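# Place the entire wire inside the bin

## Task

Get every part of the wire into the bin so that none of it sits above the bin's rim; a wire left dangling over the table edge may count as a failure.

## Robot and tools

Robot: two arms, left_arm and right_arm, each ending in a parallel gripper. left_arm stands on the +y side of the table. Its base is near (+0.027, +0.308, +0.032) m and right_arm's near (+0.046, -0.291, +0.016) m in the scene frame, both yawed almost zero. A gripper's fingers point along its own +z axis and close along its own y axis. Its reported end_effector_position is the spot between the finger pads, just behind the tips.

Frames: the scene frame has its origin at table-top height, midway between the nominal bases, with +x out over the table and +z up. Arm names do not match image sides. Fixed cameras and the table use the scene frame. Each arm's hand poses, targets and velocities are reported in that arm's own base frame. Motion offsets run along the axes of that arm's current Hand target.

execute_actions(actions, cameras): actions is a list of actions. Each action is a table of up to 15 rows, one per 1/30 s step. If fewer rows are given, the last row repeats. Every row is one flat list of 14 numbers, each in [-1, 1], covering both arms even when only one moves: left dx, dy, dz, rx, ry, rz, opening, then right dx, dy, dz, rx, ry, rz, opening. The six pose numbers are offsets, not poses. Each row counts from the Hand target as it was when that action began, not from the row before. The next action or call starts from the new Hand target, so repeating an offset moves the hand again. Scale: 1.0 equals 0.6 m of travel or 180 degrees; rx, ry, rz form a single rotation vector. Opening is absolute: +1 is fully open (about 87 mm between pads), +0.5 about 69 mm, 0 about 43 mm, -0.5 about 18 mm, and -1 closed. Sending six zeros re-commands an arm's Hand target. Any opening you write is a command, so repeat the present opening to leave a gripper unchanged. cameras lists names (cam_high, cam_low, cam_left_wrist, cam_right_wrist) or ["all"]. An empty actions list returns the full state with all images.

move(target, speed, blend, opening_speed, blocking, cameras): target is one 14-number row laid out as above, or a list of up to 15 such rows. Every row is an offset from the same starting Hand targets, not from the previous row. Each gripper moves in a straight line and turns the short way. speed is the top path speed in m/s, from 0.002 to 2.9, default 0.25; turning is capped at twice that number in rad/s. Give one number or one per target. blend is in metres and rounds corners at intermediate targets; 0 stops at each. opening_speed is the opening change per second on the -1 to +1 scale, at least 0.2. With blocking=false the call returns after about 0.5 s while the motion continues. The whole move is capped at 10 s. The result adds a move: line with an ending such as done, off_target, moving, held or fault, plus limits=paced (the pose was clipped) or limits=held (steps were withheld). Done means at rest within 10 mm and 2 degrees. Neither done nor off_target says anything about contact.

wait(seconds 0 to 10): lets time pass while the commands hold. stop(): brakes a running move. zoom_image(camera, region=[x0, y0, x1, y1]): magnifies part of that camera's most recent image. Pixels count from the top-left; the region is at most 504 by 504. Images are 672x504. finished_scene(scene): ends the current scene, given its number. Call it only once the wire rests fully inside the bin.

Reading results: Hand target is the last commanded pose after clipping. The real gripper often settles short of it, or low and tilted, especially at long reach. Check position and orientation after each move and correct. If a gripper stays short, send the missing distance as an offset. grip_measured uses the same scale as opening. To hold something, command about 0.04 below the reading at first contact. Joint positions list the gripper last, on a 0 to 1 scale. Joint torques include the arm's own weight; the first three wrap at ±28 N m. Velocities may show as within noise. Motor temperatures are reported; MOTOR HOT appears at 75 °C. At 90 °C the arm folds up and stays idle, and at 100 °C it goes limp. Joint ranges in rad: waist -2.618 to 3.054, shoulder 0 to 3.142, elbow 0 to 3.142 (straight at 2.901), wrist pitch and wrist yaw ±1.571, wrist roll ±2.094.

Cautions: the commanded orientation is clipped to within 40 degrees of the measured one each step. A blocked arm keeps pushing until you command it back past its gripper. Faster moves hit harder and lag more. Keep the two grippers and their wrist cameras apart; contact or squeezing the other arm's fingers can end the scene. Avoid paths near an arm's own base. Avoid long stretched-out holds, which heat the motors. Do not drop the wire, release it while it is moving, slam into the table or bin, or leave anything off the table. Loose objects may be nudged now and then, and the scene keeps running while you think.

Each tool is called after "Emit:" as name(argument=value, ...) on one line, values as JSON.

## Session

Emit:
execute_actions(actions=[])

Scene clock: 0.00 s.
left_arm: end_effector_position=(+0.3791, +0.0193, +0.0415) grip_measured=+1.000 end_effector_quat_wxyz=(+0.556, -0.030, +0.830, +0.041) | right_arm: end_effector_position=(+0.3752, -0.0487, +0.0519) grip_measured=+1.000 end_effector_quat_wxyz=(+0.578, +0.112, +0.804, -0.083)
Joint positions: left_arm=[0.008 1.552 0.378 0.784 -0.094 -0.002 1] | right_arm=[-0.026 1.542 0.348 0.86 0.242 0.078 1]
Joint velocities: within noise
Joint torques (N m): no reading
Motor temperatures (°C): left_arm=[30 32 35 30 30 29 27] | right_arm=[27 31 35 28 30 29 26]
Heat: left arm: 35 °C; right arm: 35 °C.
Hand target: left_arm +0.3835, +0.0193, +0.0491; +0.566, -0.031, +0.823, +0.040 | right_arm +0.3762, -0.0487, +0.0536; +0.579, +0.112, +0.803, -0.083
Tool commands: left_gripper/opening=+1.0 right_gripper/opening=+1.0

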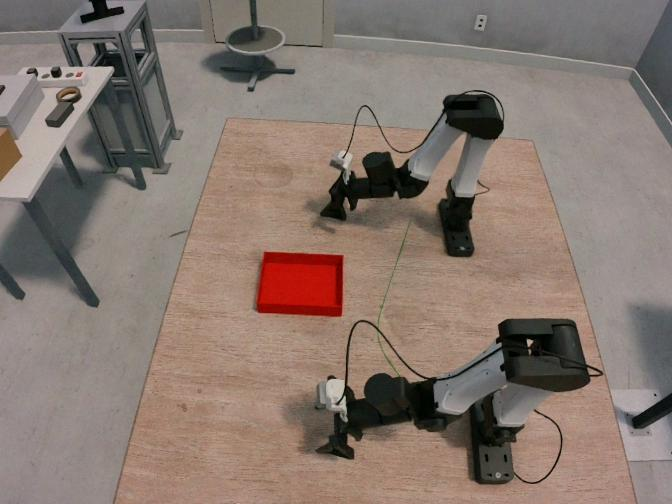

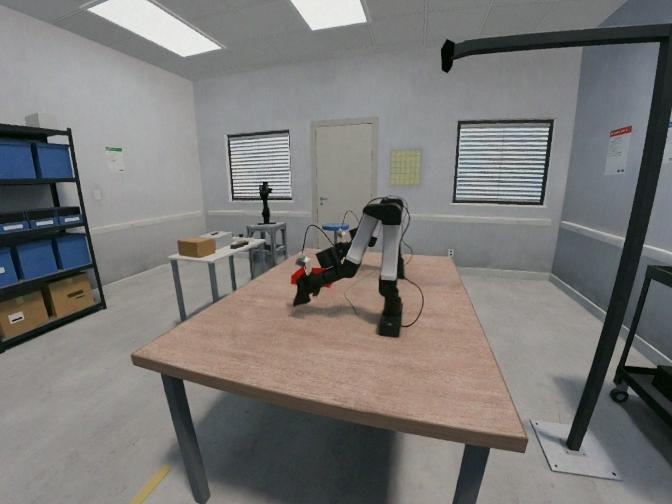

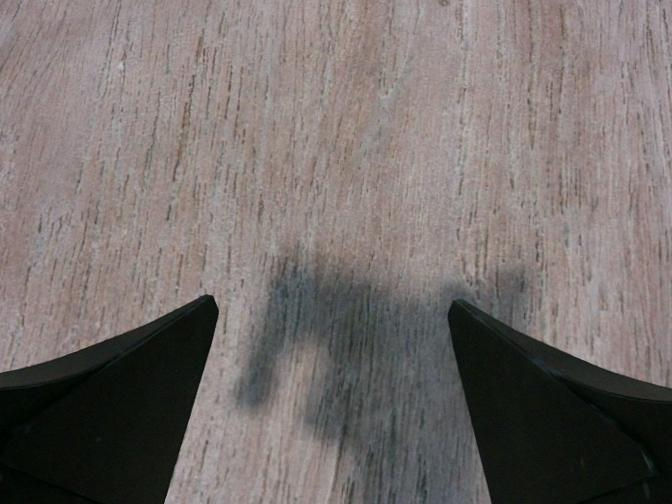

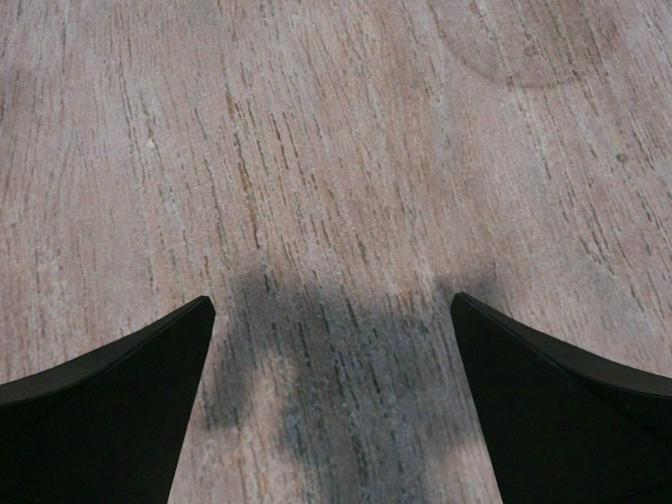

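Emit:
zoom_image(camera="cam_high", region=[240, 190, 480, 400])

Emit:
zoom_image(camera="cam_low", region=[270, 190, 440, 350])

Scaled by 2.100 from the camera's 672x504 image, which has a finer 960x720 frame.

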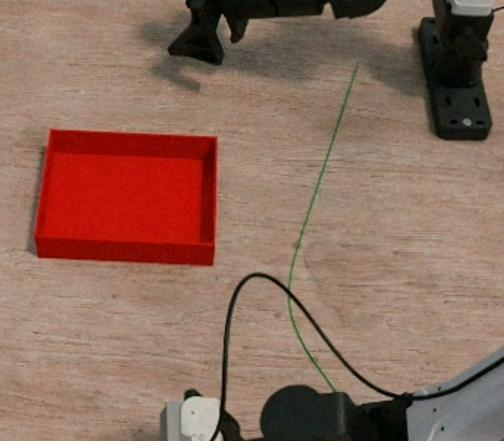

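Scaled by 2.965 from the camera's 672x504 image, which has a finer 960x720 frame.

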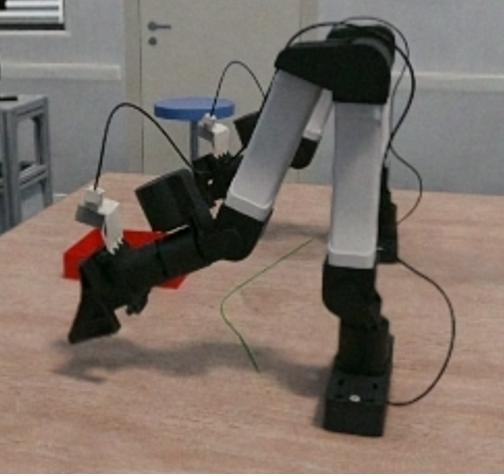

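Emit:
move(target=[-0.024,-0.384,-0.302,0.321,0.279,0.453,1,0.005,0.157,-0.367,-0.293,0.318,-0.405,1], cameras=["all"])

Scene clock: 64.93 s.
left_arm: end_effector_position=(+0.2325, -0.1845, +0.1240) grip_measured=+1.000 end_effector_quat_wxyz=(-0.062, +0.682, +0.728, +0.036) | right_arm: end_effector_position=(+0.1842, +0.0728, +0.1232) grip_measured=+1.000 end_effector_quat_wxyz=(-0.041, -0.545, +0.837, -0.024)
Joint positions: left_arm=[-0.8 1.9 1.667 -1.466 -0.066 0.701 1] | right_arm=[0.543 1.485 1.21 -1.377 0.051 -0.61 1]
Joint torques (N m): left_arm=[-3.99 -8.69 11.11 0.92 0.55 0.26] | right_arm=[3.32 -2.86 7.24 0.96 -0.38 -0.19]
Motor temperatures (°C): left_arm=[30 38 40 45 30 29 27] | right_arm=[27 33 37 32 30 29 26]
Heat: left arm: 45 °C; right arm: 37 °C.
Hand target: left_arm +0.2424, -0.2280, +0.1198; +0.000, +0.707, +0.707, +0.001 | right_arm +0.2005, +0.1001, +0.1200; -0.001, -0.568, +0.823, +0.000
Off the commanded pose: left_arm 0.045 m, 9 deg | right_arm 0.032 m, 6 deg.
move: off_target (left_arm, right_arm)

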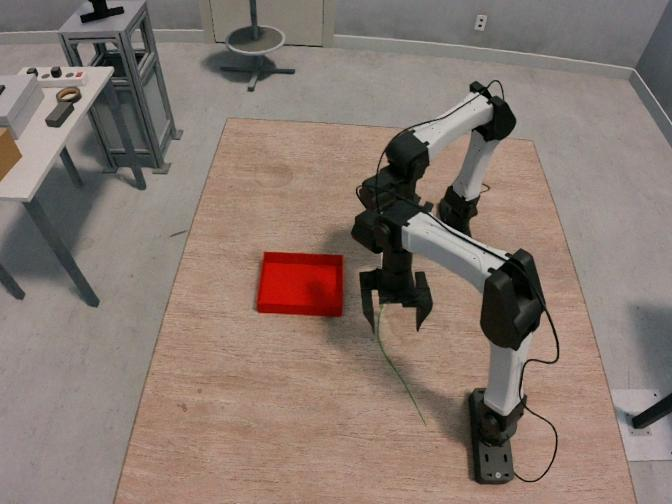

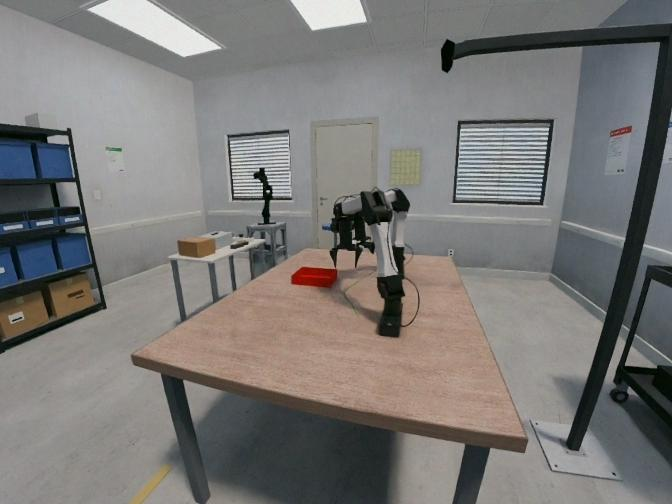

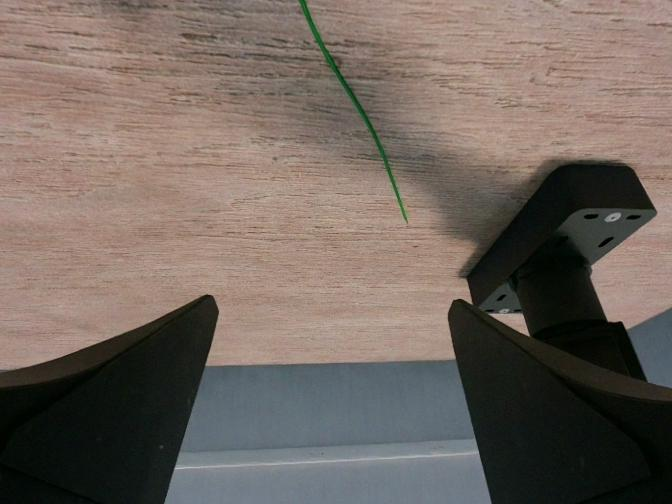

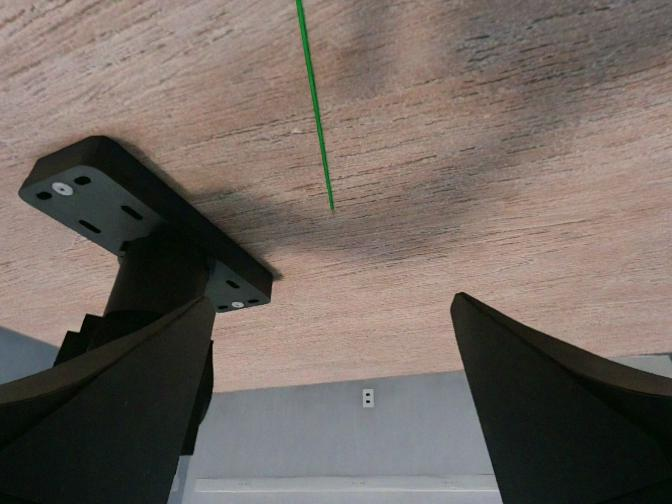

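Emit:
move(target=[0,0,0.16,0,0,0,1,0,0,0.14,0,0,0,1], cameras=["all"])

Scene clock: 91.57 s.
left_arm: end_effector_position=(+0.2319, -0.1913, +0.0333) grip_measured=+1.000 end_effector_quat_wxyz=(-0.060, +0.690, +0.721, +0.031) | right_arm: end_effector_position=(+0.1850, +0.0748, +0.0479) grip_measured=+1.000 end_effector_quat_wxyz=(-0.047, -0.558, +0.828, -0.024)
Joint positions: left_arm=[-0.813 1.966 1.395 -1.123 -0.057 0.71 1] | right_arm=[0.554 1.555 0.968 -1.076 0.052 -0.631 1]
Joint torques (N m): left_arm=[-2.78 -9.74 7.64 1.1 0.47 0.17] | right_arm=[1.96 -3.73 4.57 1.31 -0.42 -0.04]
Motor temperatures (°C): left_arm=[31 43 47 38 30 29 27] | right_arm=[27 32 40 31 31 29 26]
Heat: left arm: 47 °C; right arm: 40 °C.
Hand target: left_arm +0.2425, -0.2279, +0.0239; +0.000, +0.707, +0.707, +0.001 | right_arm +0.2004, +0.0999, +0.0360; -0.001, -0.567, +0.823, +0.000
Off the commanded pose: left_arm 0.039 m, 8 deg | right_arm 0.032 m, 6 deg.
move: off_target (left_arm, right_arm)

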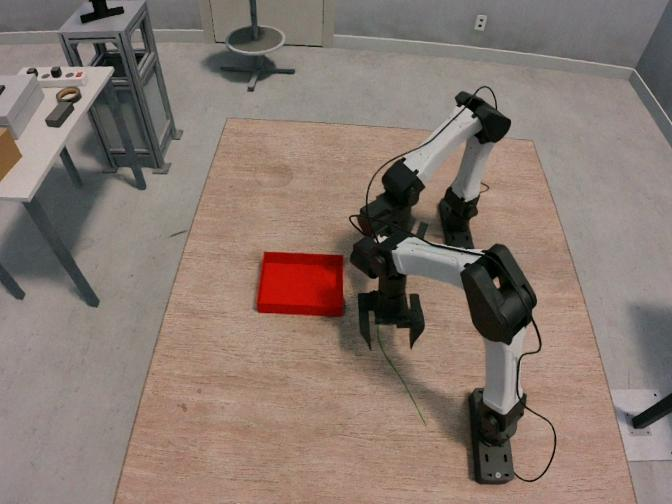

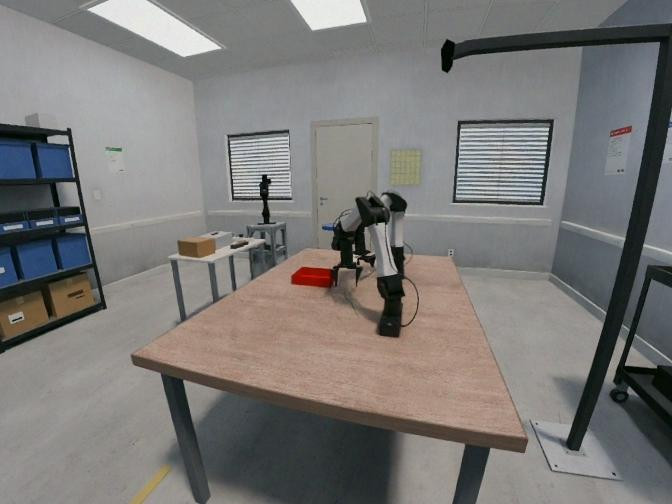

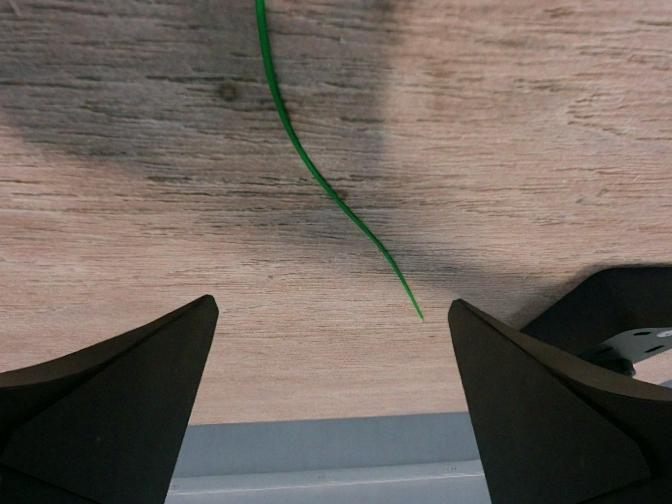

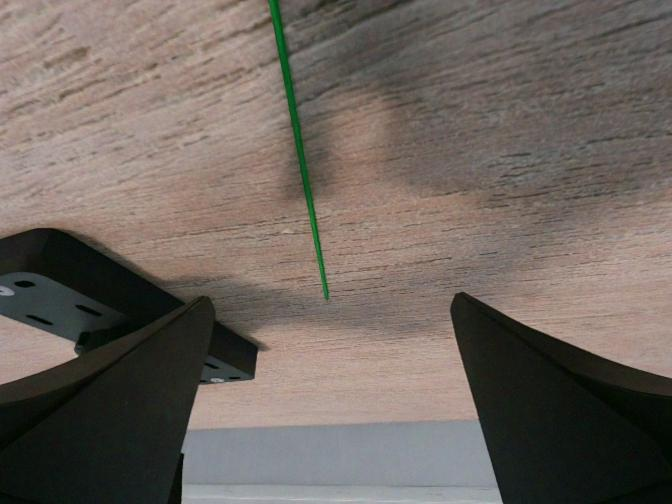

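Emit:
move(target=[0,0.033,0.075,0,0,0,1,0,0,0.075,0,0,0,1], speed=0.12, cameras=["all"])

Scene clock: 102.00 s.
left_arm: end_effector_position=(+0.2460, -0.1905, -0.0120) grip_measured=+1.000 end_effector_quat_wxyz=(-0.072, +0.700, +0.710, +0.029) | right_arm: end_effector_position=(+0.1930, +0.0804, +0.0022) grip_measured=+1.000 end_effector_quat_wxyz=(-0.028, -0.555, +0.831, -0.024)
Joint positions: left_arm=[-0.784 2.084 1.371 -1.003 -0.057 0.769 1] | right_arm=[0.554 1.635 0.858 -0.849 0.05 -0.622 1]
Joint torques (N m): left_arm=[-1.83 -10.85 7.66 1.15 0.49 0] | right_arm=[1.78 -3.54 3.67 1.07 -0.38 -0.1]
Heat: left arm: 45 °C; right arm: 39 °C.
Hand target: left_arm +0.2623, -0.2278, -0.0211; +0.000, +0.707, +0.707, +0.001 | right_arm +0.2004, +0.0998, -0.0090; -0.001, -0.567, +0.823, +0.000
Off the commanded pose: left_arm 0.042 m, 9 deg | right_arm 0.024 m, 4 deg.
move: off_target (left_arm, right_arm)

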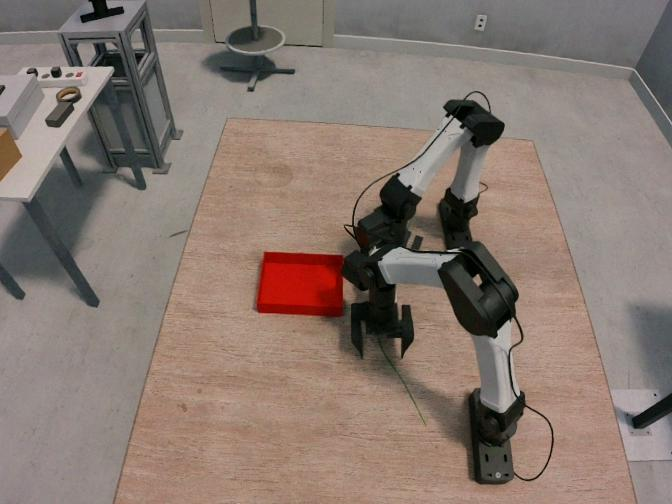

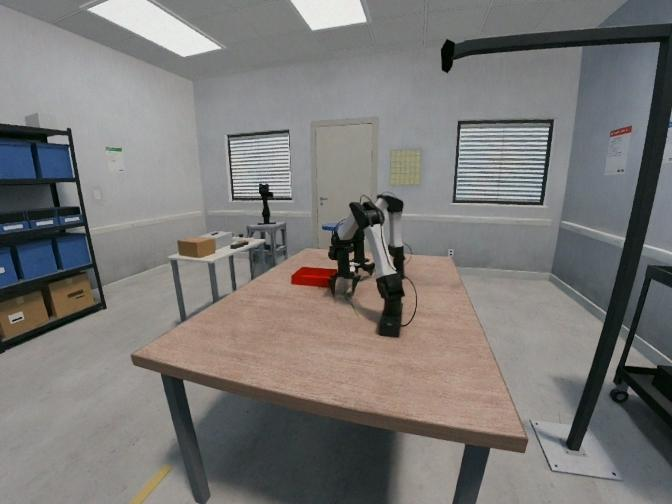

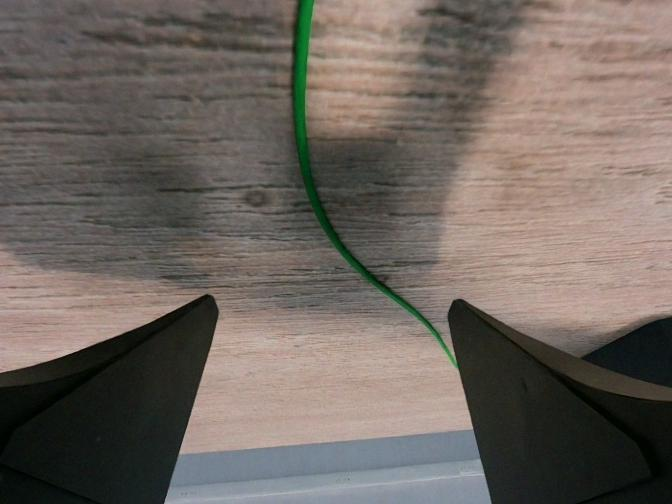

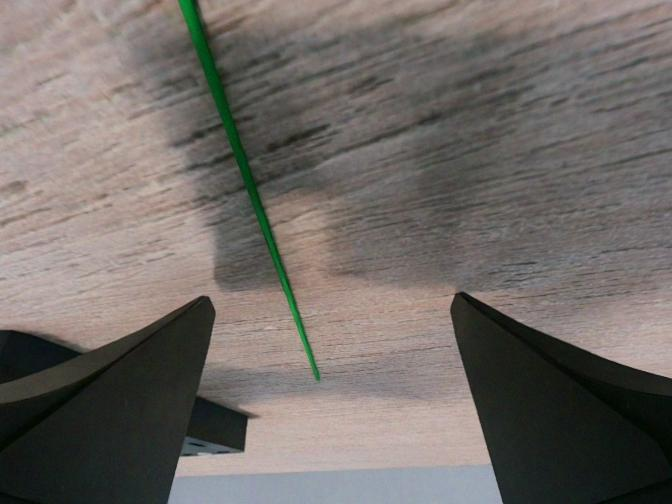

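Emit:
move(target=[0,0,0.02,0,0,0,1,0,0,0.025,0,0,0,1], speed=0.04, cameras=["cam_left_wrist","cam_right_wrist"])

Scene clock: 110.10 s.
left_arm: end_effector_position=(+0.2475, -0.1909, -0.0187) grip_measured=+1.000 end_effector_quat_wxyz=(-0.069, +0.701, +0.709, +0.031) | right_arm: end_effector_position=(+0.1932, +0.0813, -0.0040) grip_measured=+1.000 end_effector_quat_wxyz=(-0.026, -0.554, +0.832, -0.023)
Joint positions: left_arm=[-0.784 2.094 1.359 -0.974 -0.061 0.77 1] | right_arm=[0.554 1.648 0.844 -0.819 0.047 -0.62 1]
Joint torques (N m): left_arm=[-1.83 -9.98 6.89 1.27 0.52 -0.01] | right_arm=[1.98 -2.13 2.29 1.43 -0.35 -0.11]
Heat: left arm: 45 °C; right arm: 39 °C.
Hand target: left_arm +0.2624, -0.2279, -0.0331; +0.000, +0.707, +0.707, +0.001 | right_arm +0.2004, +0.0999, -0.0240; -0.001, -0.568, +0.823, +0.000
Off the commanded pose: left_arm 0.042 m, 9 deg | right_arm 0.028 m, 4 deg.
move: off_target (left_arm, right_arm)
Images, in order (width x height): cam_left_wrist 672x504, cam_right_wrist 672x504.

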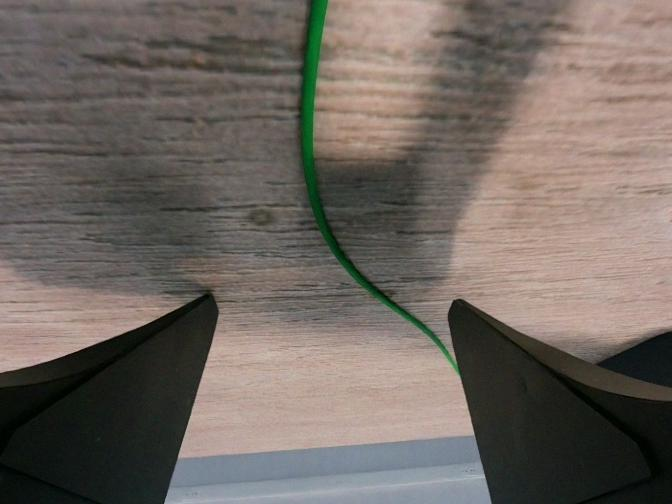

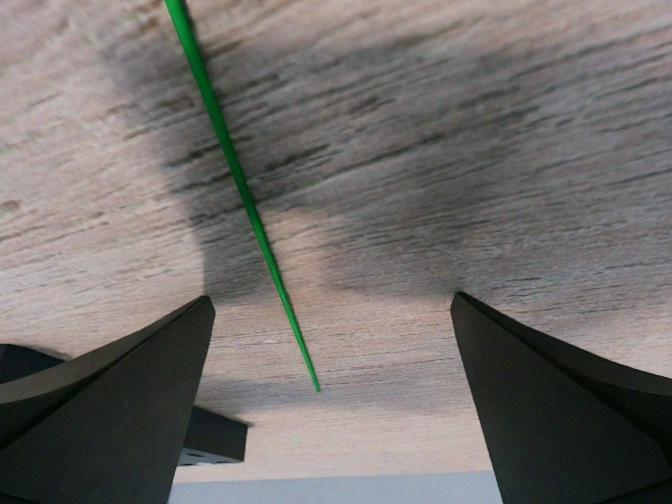

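Emit:
move(target=[0,0,0,0,0,0,-1,0,0,0,0,0,0,-1], opening_speed=1, cameras=["cam_left_wrist","cam_right_wrist"])

Scene clock: 117.23 s.
left_arm: end_effector_position=(+0.2513, -0.1930, -0.0223) grip_measured=-0.971 end_effector_quat_wxyz=(-0.061, +0.702, +0.708, +0.034) | right_arm: end_effector_position=(+0.1960, +0.0796, -0.0046) grip_measured=-0.946 end_effector_quat_wxyz=(-0.023, -0.554, +0.832, -0.032)
Joint positions: left_arm=[-0.784 2.1 1.355 -0.949 -0.067 0.774 0.014] | right_arm=[0.554 1.649 0.842 -0.808 0.065 -0.619 0.027]
Joint torques (N m): left_arm=[-1.81 -10.35 7.15 1.09 0.57 -0.04] | right_arm=[2.04 -2.18 2.56 1.31 -0.48 -0.13]
Heat: left arm: 46 °C; right arm: 38 °C.
Hand target: left_arm +0.2624, -0.2278, -0.0331; +0.000, +0.707, +0.707, +0.001 | right_arm +0.2004, +0.0999, -0.0240; -0.001, -0.568, +0.823, +0.000
Off the commanded pose: left_arm 0.038 m, 8 deg | right_arm 0.028 m, 5 deg.
move: off_target (left_arm, right_arm)
Images, in order (width x height): cam_left_wrist 672x504, cam_right_wrist 672x504.

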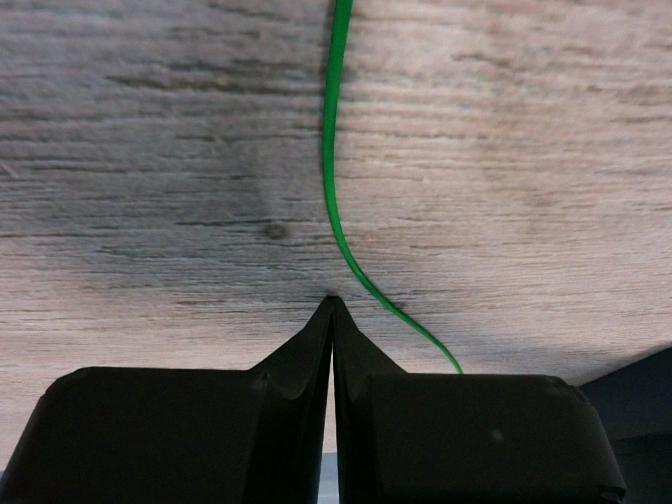

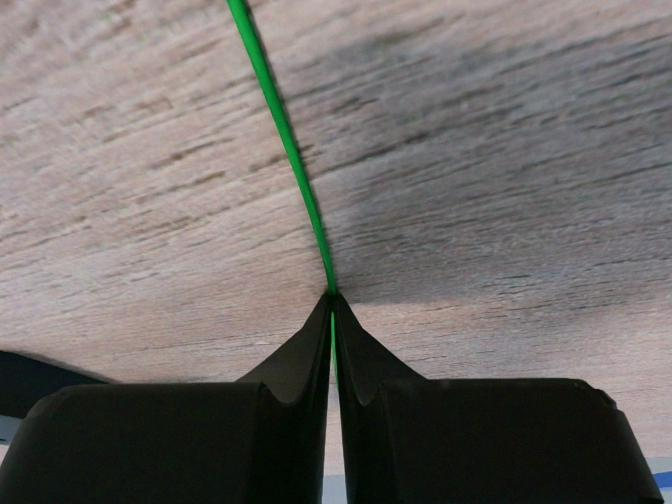

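Emit:
move(target=[[0,-0.015,0.012,0,0,0,0.5,0,0,0,0,0,0,-1],[0,-0.015,0.027,0,0,0,0.5,0,0,0,0,0,0,-1],[0,-0.015,0.027,0,0,0,-1,0,0,0,0,0,0,-1]], opening_speed=1, speed=0.04, cameras=["cam_left_wrist","cam_right_wrist"])

Scene clock: 127.73 s.
left_arm: end_effector_position=(+0.2345, -0.1898, -0.0223) grip_measured=-0.971 end_effector_quat_wxyz=(-0.076, +0.688, +0.721, +0.028) | right_arm: end_effector_position=(+0.1959, +0.0794, -0.0047) grip_measured=-0.946 end_effector_quat_wxyz=(-0.027, -0.569, +0.821, -0.032)
Joint positions: left_arm=[-0.801 2.086 1.324 -0.965 -0.05 0.719 0.015] | right_arm=[0.56 1.651 0.842 -0.812 0.067 -0.649 0.027]
Joint torques (N m): left_arm=[-1.99 -8.53 4.72 1.69 0.4 0.28] | right_arm=[1.1 -2.26 2.92 1.34 -0.55 0.15]
Heat: left arm: 46 °C; right arm: 37 °C.
Hand target: left_arm +0.2535, -0.2278, -0.0493; +0.000, +0.707, +0.707, +0.001 | right_arm +0.2004, +0.0999, -0.0240; -0.001, -0.568, +0.823, +0.000
Off the commanded pose: left_arm 0.050 m, 10 deg | right_arm 0.028 m, 5 deg.
move: off_target (left_arm, right_arm); target 3's new opening was sent with left_arm's hand 0.048 m and 9 deg from that target
Images, in order (width x height): cam_left_wrist 672x504, cam_right_wrist 672x504.

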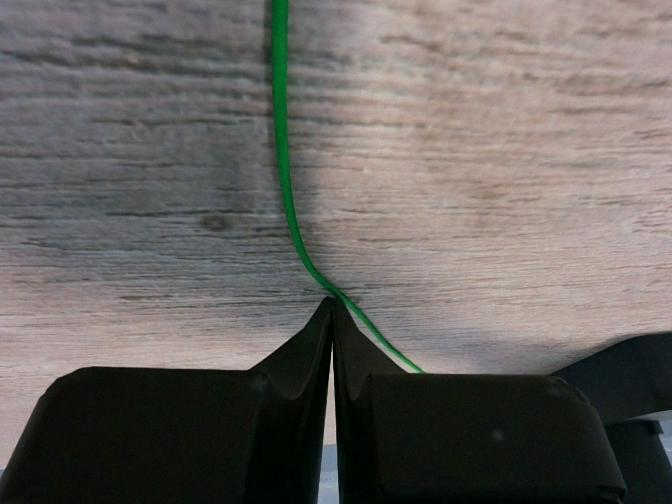

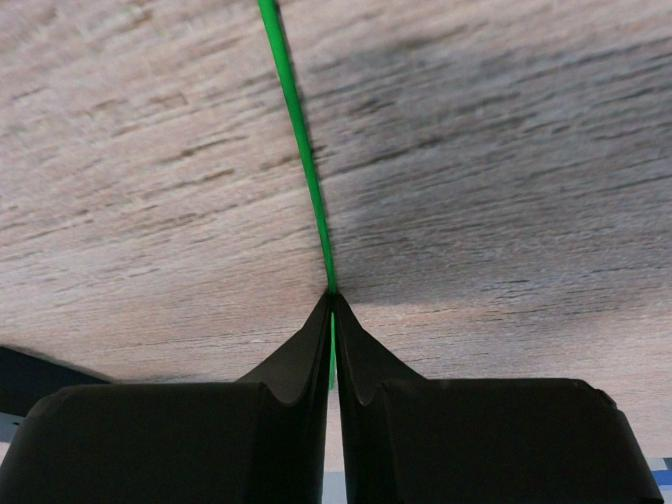

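Emit:
move(target=[0,0,-0.1,0,0,0,-1,0,0,-0.1,0,0,0,-1], speed=0.1, cameras=["all"])

Scene clock: 133.97 s.
left_arm: end_effector_position=(+0.2395, -0.1966, +0.0018) grip_measured=-0.972 end_effector_quat_wxyz=(-0.061, +0.699, +0.712, +0.021) | right_arm: end_effector_position=(+0.1833, +0.0760, +0.0302) grip_measured=-0.946 end_effector_quat_wxyz=(-0.054, -0.556, +0.829, -0.024)
Joint positions: left_arm=[-0.801 2.039 1.371 -1.026 -0.039 0.749 0.014] | right_arm=[0.56 1.593 0.927 -1.011 0.051 -0.618 0.027]
Joint torques (N m): left_arm=[-1.87 -12.77 10.15 0.58 0.32 0.01] | right_arm=[1.48 -6.22 7.25 0.66 -0.4 -0.13]
Heat: left arm: 47 °C; right arm: 37 °C.
Hand target: left_arm +0.2535, -0.2279, +0.0108; +0.000, +0.707, +0.707, +0.001 | right_arm +0.2004, +0.0999, +0.0360; -0.001, -0.567, +0.823, +0.000
Off the commanded pose: left_arm 0.035 m, 7 deg | right_arm 0.030 m, 7 deg.
move: off_target (left_arm, right_arm)

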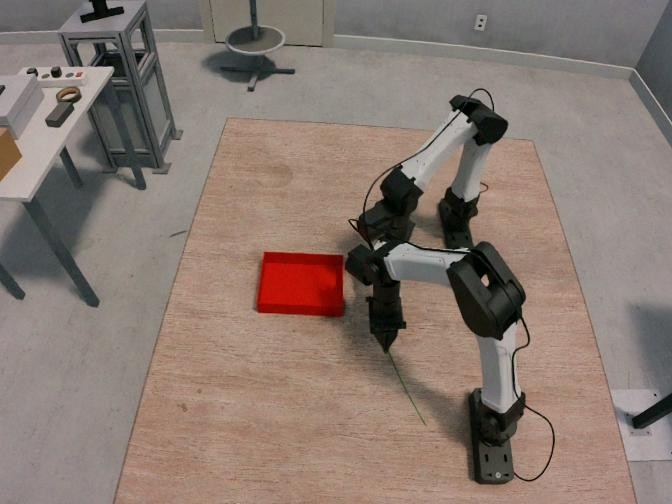

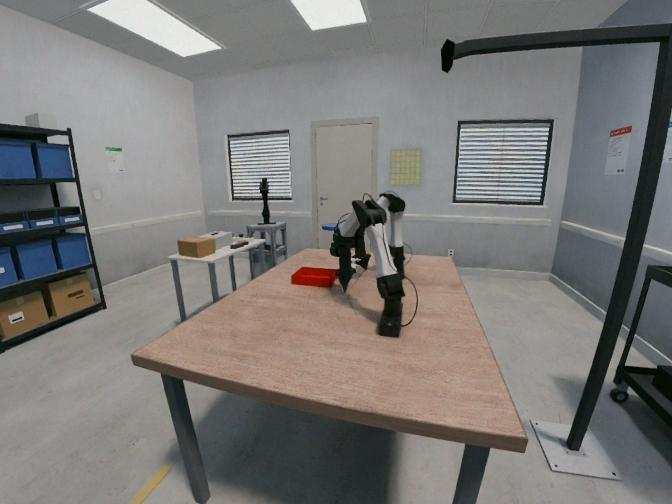

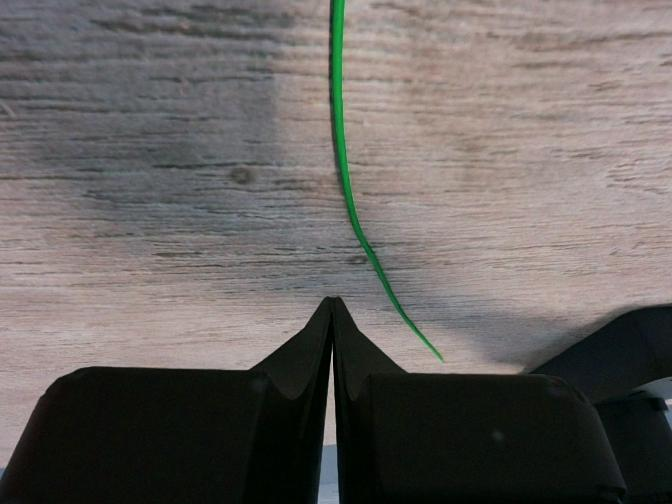

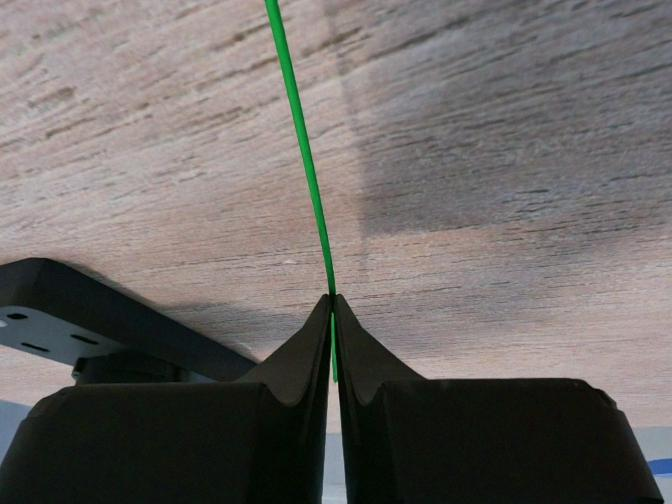

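Emit:
move(target=[[0,-0.015,0.04,-0.03,0,0,0.3,0,0,0,0,0,0,-1],[0,-0.015,0.08,-0.03,0,0,0.3,0,0,0,0,0,0,-1]], speed=0.05, cameras=["cam_left_wrist"])

Scene clock: 148.47 s.
left_arm: end_effector_position=(+0.2455, -0.2086, -0.0175) grip_measured=+0.300 end_effector_quat_wxyz=(+0.008, +0.693, +0.720, +0.038) | right_arm: end_effector_position=(+0.1752, +0.0701, +0.0331) grip_measured=-0.946 end_effector_quat_wxyz=(-0.075, -0.559, +0.825, -0.024)
Joint positions: left_arm=[-0.83 1.997 1.242 -0.805 -0.077 0.702 0.65] | right_arm=[0.56 1.593 0.928 -1.054 0.053 -0.627 0.027]
Joint torques (N m): left_arm=[-1.17 -10.07 6.41 0.3 -0.04 -0.04] | right_arm=[1.39 -6.76 7.36 0.93 -0.38 -0.08]
Motor temperatures (°C): left_arm=[31 53 44 37 30 29 27] | right_arm=[27 33 38 31 31 29 27]
Heat: left arm: 53 °C; right arm: 38 °C.
Hand target: left_arm +0.2438, -0.2108, -0.0173; +0.008, +0.696, +0.717, +0.038 (not the last commanded pose) | right_arm +0.2004, +0.0999, +0.0360; -0.001, -0.567, +0.823, +0.000
Off the commanded pose: left_arm 0.028 m, 4 deg | right_arm 0.039 m, 9 deg.
led back after a hold (right arm): the arm was led back toward your command in small steps, so it may still be short of it.
move: held (left_arm; a check stopped the path), off_target (right_arm); path passed 1 of 2 targets; limits=held
pose unreachable (left arm): on one or more control steps of this call, first in action 0 (counted from 0), this arm could not follow its commanded pose, so it was not sent that pose on those steps. It may still have moved: this result reports where it is.
cause: moving toward the commanded pose would bring a part of the arm too close to another arm (this arm's wrist (the part past joint 4) and the right arm's wrist camera, along the way the arms are being sent, or toward where that arm still pushes).
pose unreachable (right arm): on one or more control steps of this call, first in action 0 (counted from 0), this arm could not follow its commanded pose, so it was not sent that pose on those steps. It may still have moved: this result reports where it is.
cause: moving toward the commanded pose would bring a part of the arm too close to another arm (this arm's wrist camera and the left arm's wrist (the part past joint 4), along the way the arms are being sent, or toward where that arm still pushes).
Images, in order (width x height): cam_left_wrist 672x504.

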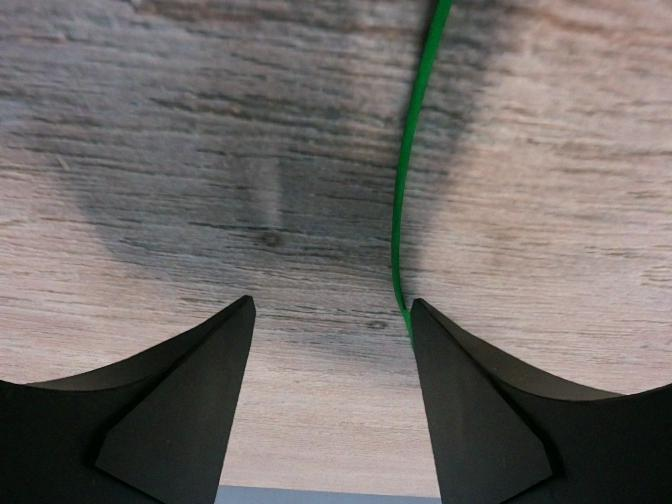

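Emit:
move(target=[[0.03,0,-0.08,0,0,0,0.5,0,0,0,0,0,0,-1],[0.167,-0.055,-0.08,0,0,-0.155,1,0,0,0,0,0,0,-1]], speed=0.15, cameras=["all"])

Scene clock: 162.93 s.
left_arm: end_effector_position=(+0.2014, -0.1098, +0.0298) grip_measured=+1.000 end_effector_quat_wxyz=(-0.003, +0.511, +0.859, +0.042) | right_arm: end_effector_position=(+0.1929, +0.0972, +0.0312) grip_measured=-0.946 end_effector_quat_wxyz=(-0.016, -0.571, +0.821, +0.004)
Joint positions: left_arm=[-0.639 1.636 0.987 -0.936 -0.083 0.433 1] | right_arm=[0.576 1.584 0.946 -0.964 -0.008 -0.639 0.027]
Joint torques (N m): left_arm=[-0.03 -9.05 5.98 0.49 0.04 -0.17] | right_arm=[-0.13 -5.35 5.93 0.39 0.12 0.07]
Heat: left arm: 52 °C; right arm: 39 °C.
Hand target: left_arm +0.2047, -0.1138, +0.0324; +0.017, +0.502, +0.864, +0.035 | right_arm +0.2004, +0.0999, +0.0360; -0.001, -0.567, +0.823, +0.000
Off the commanded pose: left_arm 0.006 m, 3 deg | right_arm 0.009 m, 2 deg.
move: off_target (left_arm); target 2's new opening was sent with left_arm's hand 0.006 m and 3 deg from that target

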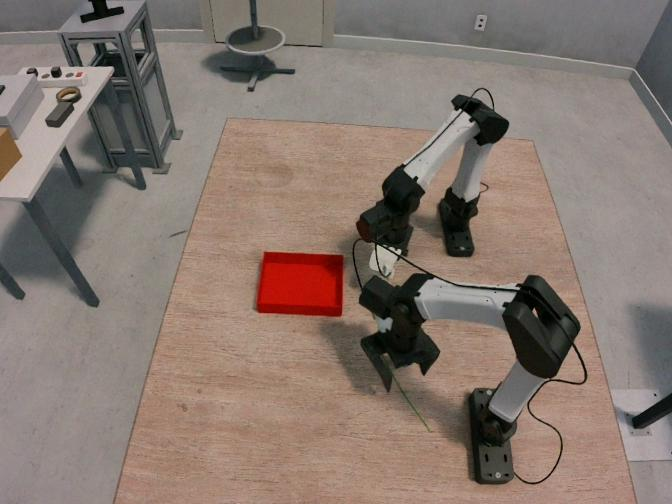

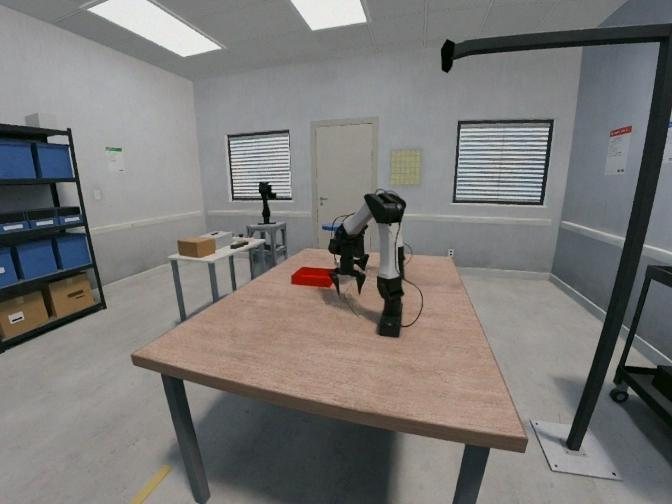

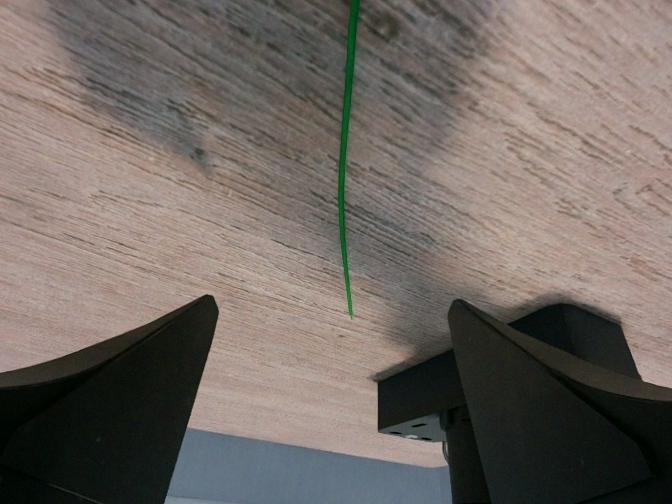

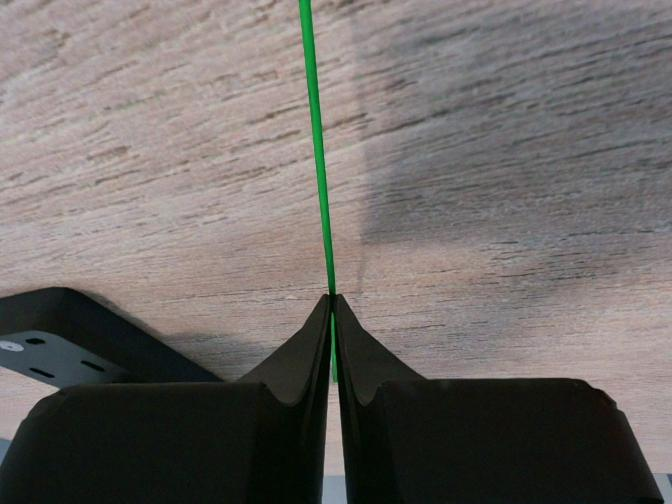

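Emit:
move(target=[[0,0,0.07,0.02,0,0,0.5,0,0,0,0,0,0,-1],[0,0,0.105,0.02,0,0,0.5,0,0,0,0,0,0,-1],[0,0,0.105,0.02,0,0,-1,0,0,0,0,0,0,-1]], speed=0.06, opening_speed=1, cameras=["cam_left_wrist"])

Scene clock: 173.10 s.
left_arm: end_effector_position=(+0.2065, -0.1065, -0.0228) grip_measured=-0.939 end_effector_quat_wxyz=(-0.006, +0.499, +0.866, +0.020) | right_arm: end_effector_position=(+0.1929, +0.0972, +0.0312) grip_measured=-0.946 end_effector_quat_wxyz=(-0.016, -0.571, +0.821, +0.004)
Joint positions: left_arm=[-0.585 1.752 0.885 -0.718 -0.039 0.46 0.031] | right_arm=[0.576 1.584 0.946 -0.964 -0.008 -0.639 0.027]
Joint torques (N m): left_arm=[-0.05 -6 4.92 0.67 0.18 0.06] | right_arm=[-0.24 -5.41 5.76 0.39 0.14 0.07]
Heat: left arm: 51 °C; right arm: 39 °C.
Hand target: left_arm +0.2088, -0.1112, -0.0303; +0.001, +0.503, +0.864, +0.007 | right_arm +0.2004, +0.0999, +0.0360; -0.001, -0.567, +0.823, +0.000
Off the commanded pose: left_arm 0.009 m, 2 deg | right_arm 0.009 m, 2 deg.
move: done; target 3's new opening was sent with left_arm's hand 0.011 m and 2 deg from that target
Images, in order (width x height): cam_left_wrist 672x504.

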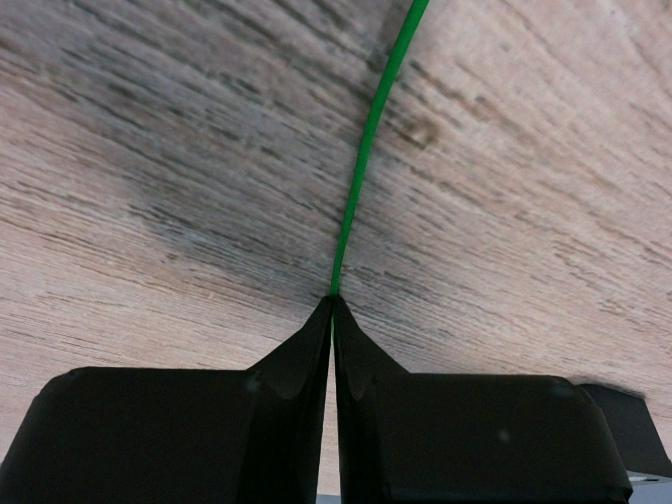

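Emit:
move(target=[[0,0,-0.333,0,0,0,-1,0,0,-0.273,0,0,0,-1],[-0.174,0.215,-0.383,0,0,0,-1,-0.226,-0.449,-0.273,0,0,0,-1]], speed=0.2, blend=0.03, cameras=["all"])

Scene clock: 205.83 s.
left_arm: end_effector_position=(+0.3684, -0.1341, +0.1906) grip_measured=-0.939 end_effector_quat_wxyz=(+0.087, +0.476, +0.875, +0.029) | right_arm: end_effector_position=(+0.4897, +0.1341, +0.2105) grip_measured=-0.946 end_effector_quat_wxyz=(+0.219, -0.586, +0.777, -0.072)
Joint positions: left_arm=[-0.427 2.078 2.232 -1.546 -0.046 0.573 0.031] | right_arm=[0.335 2.422 2.852 -1.536 0.003 -0.957 0.027]
Joint torques (N m): left_arm=[-1.4 -11.88 10 0.58 0.12 0.44] | right_arm=[-0.21 -7.61 5.27 1.49 0.31 0.2]
Motor temperatures (°C): left_arm=[30 45 41 34 30 29 29] | right_arm=[27 33 40 30 30 29 28]
Heat: left arm: 45 °C; right arm: 40 °C.
Hand target: left_arm +0.3702, -0.1407, +0.2007; +0.001, +0.503, +0.865, +0.008 | right_arm +0.5007, +0.1309, +0.1993; -0.001, -0.567, +0.823, +0.000
Off the commanded pose: left_arm 0.012 m, 11 deg | right_arm 0.016 m, 27 deg.
elbow stopped short (right arm): the move would have taken joint 3 (elbow) straighter than the controller allows.
joint sent to its limit (left arm) — joint 4 (wrist pitch), lower limit. The joint targets are off in orientation, not in position.
move: off_target (left_arm, right_arm)

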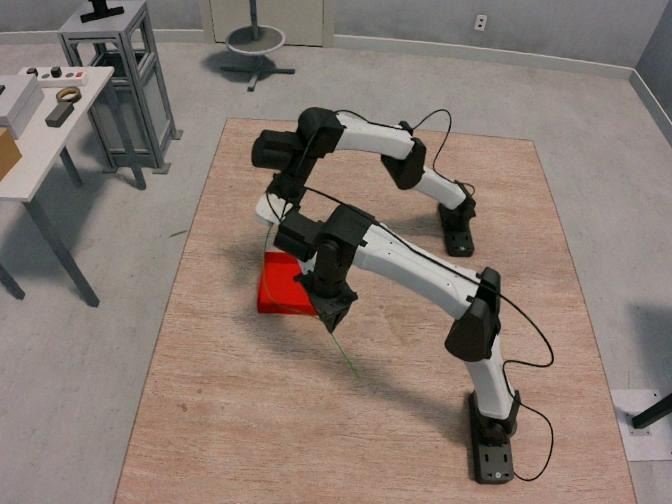

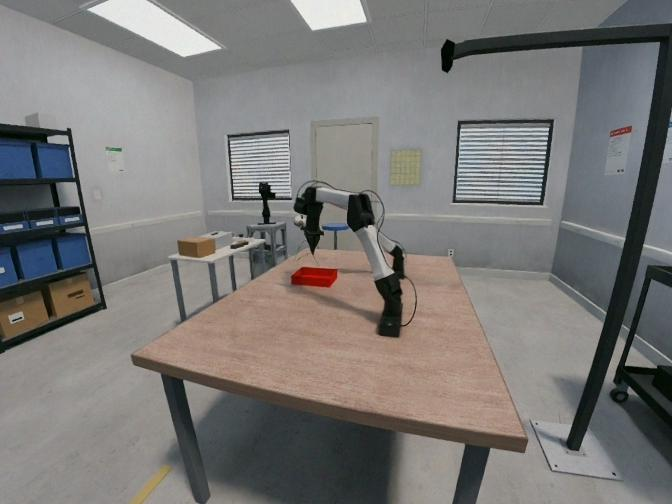

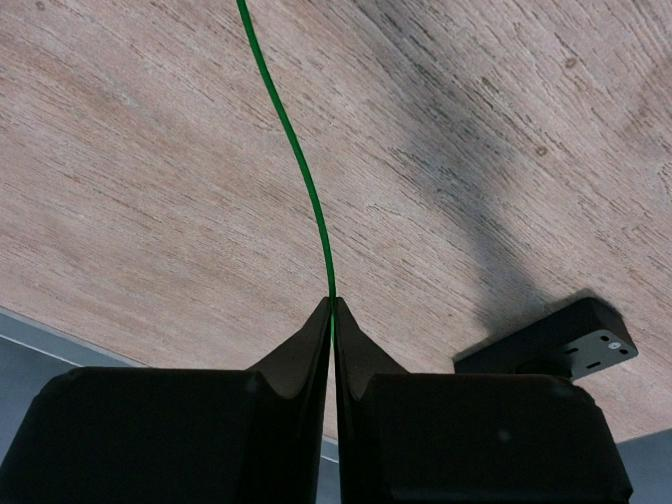

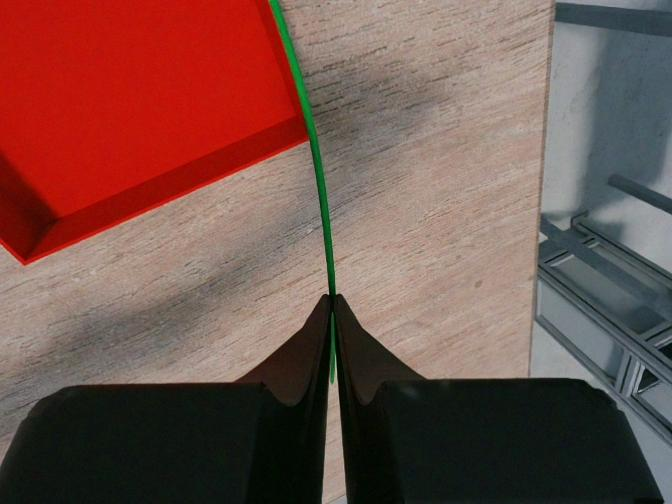

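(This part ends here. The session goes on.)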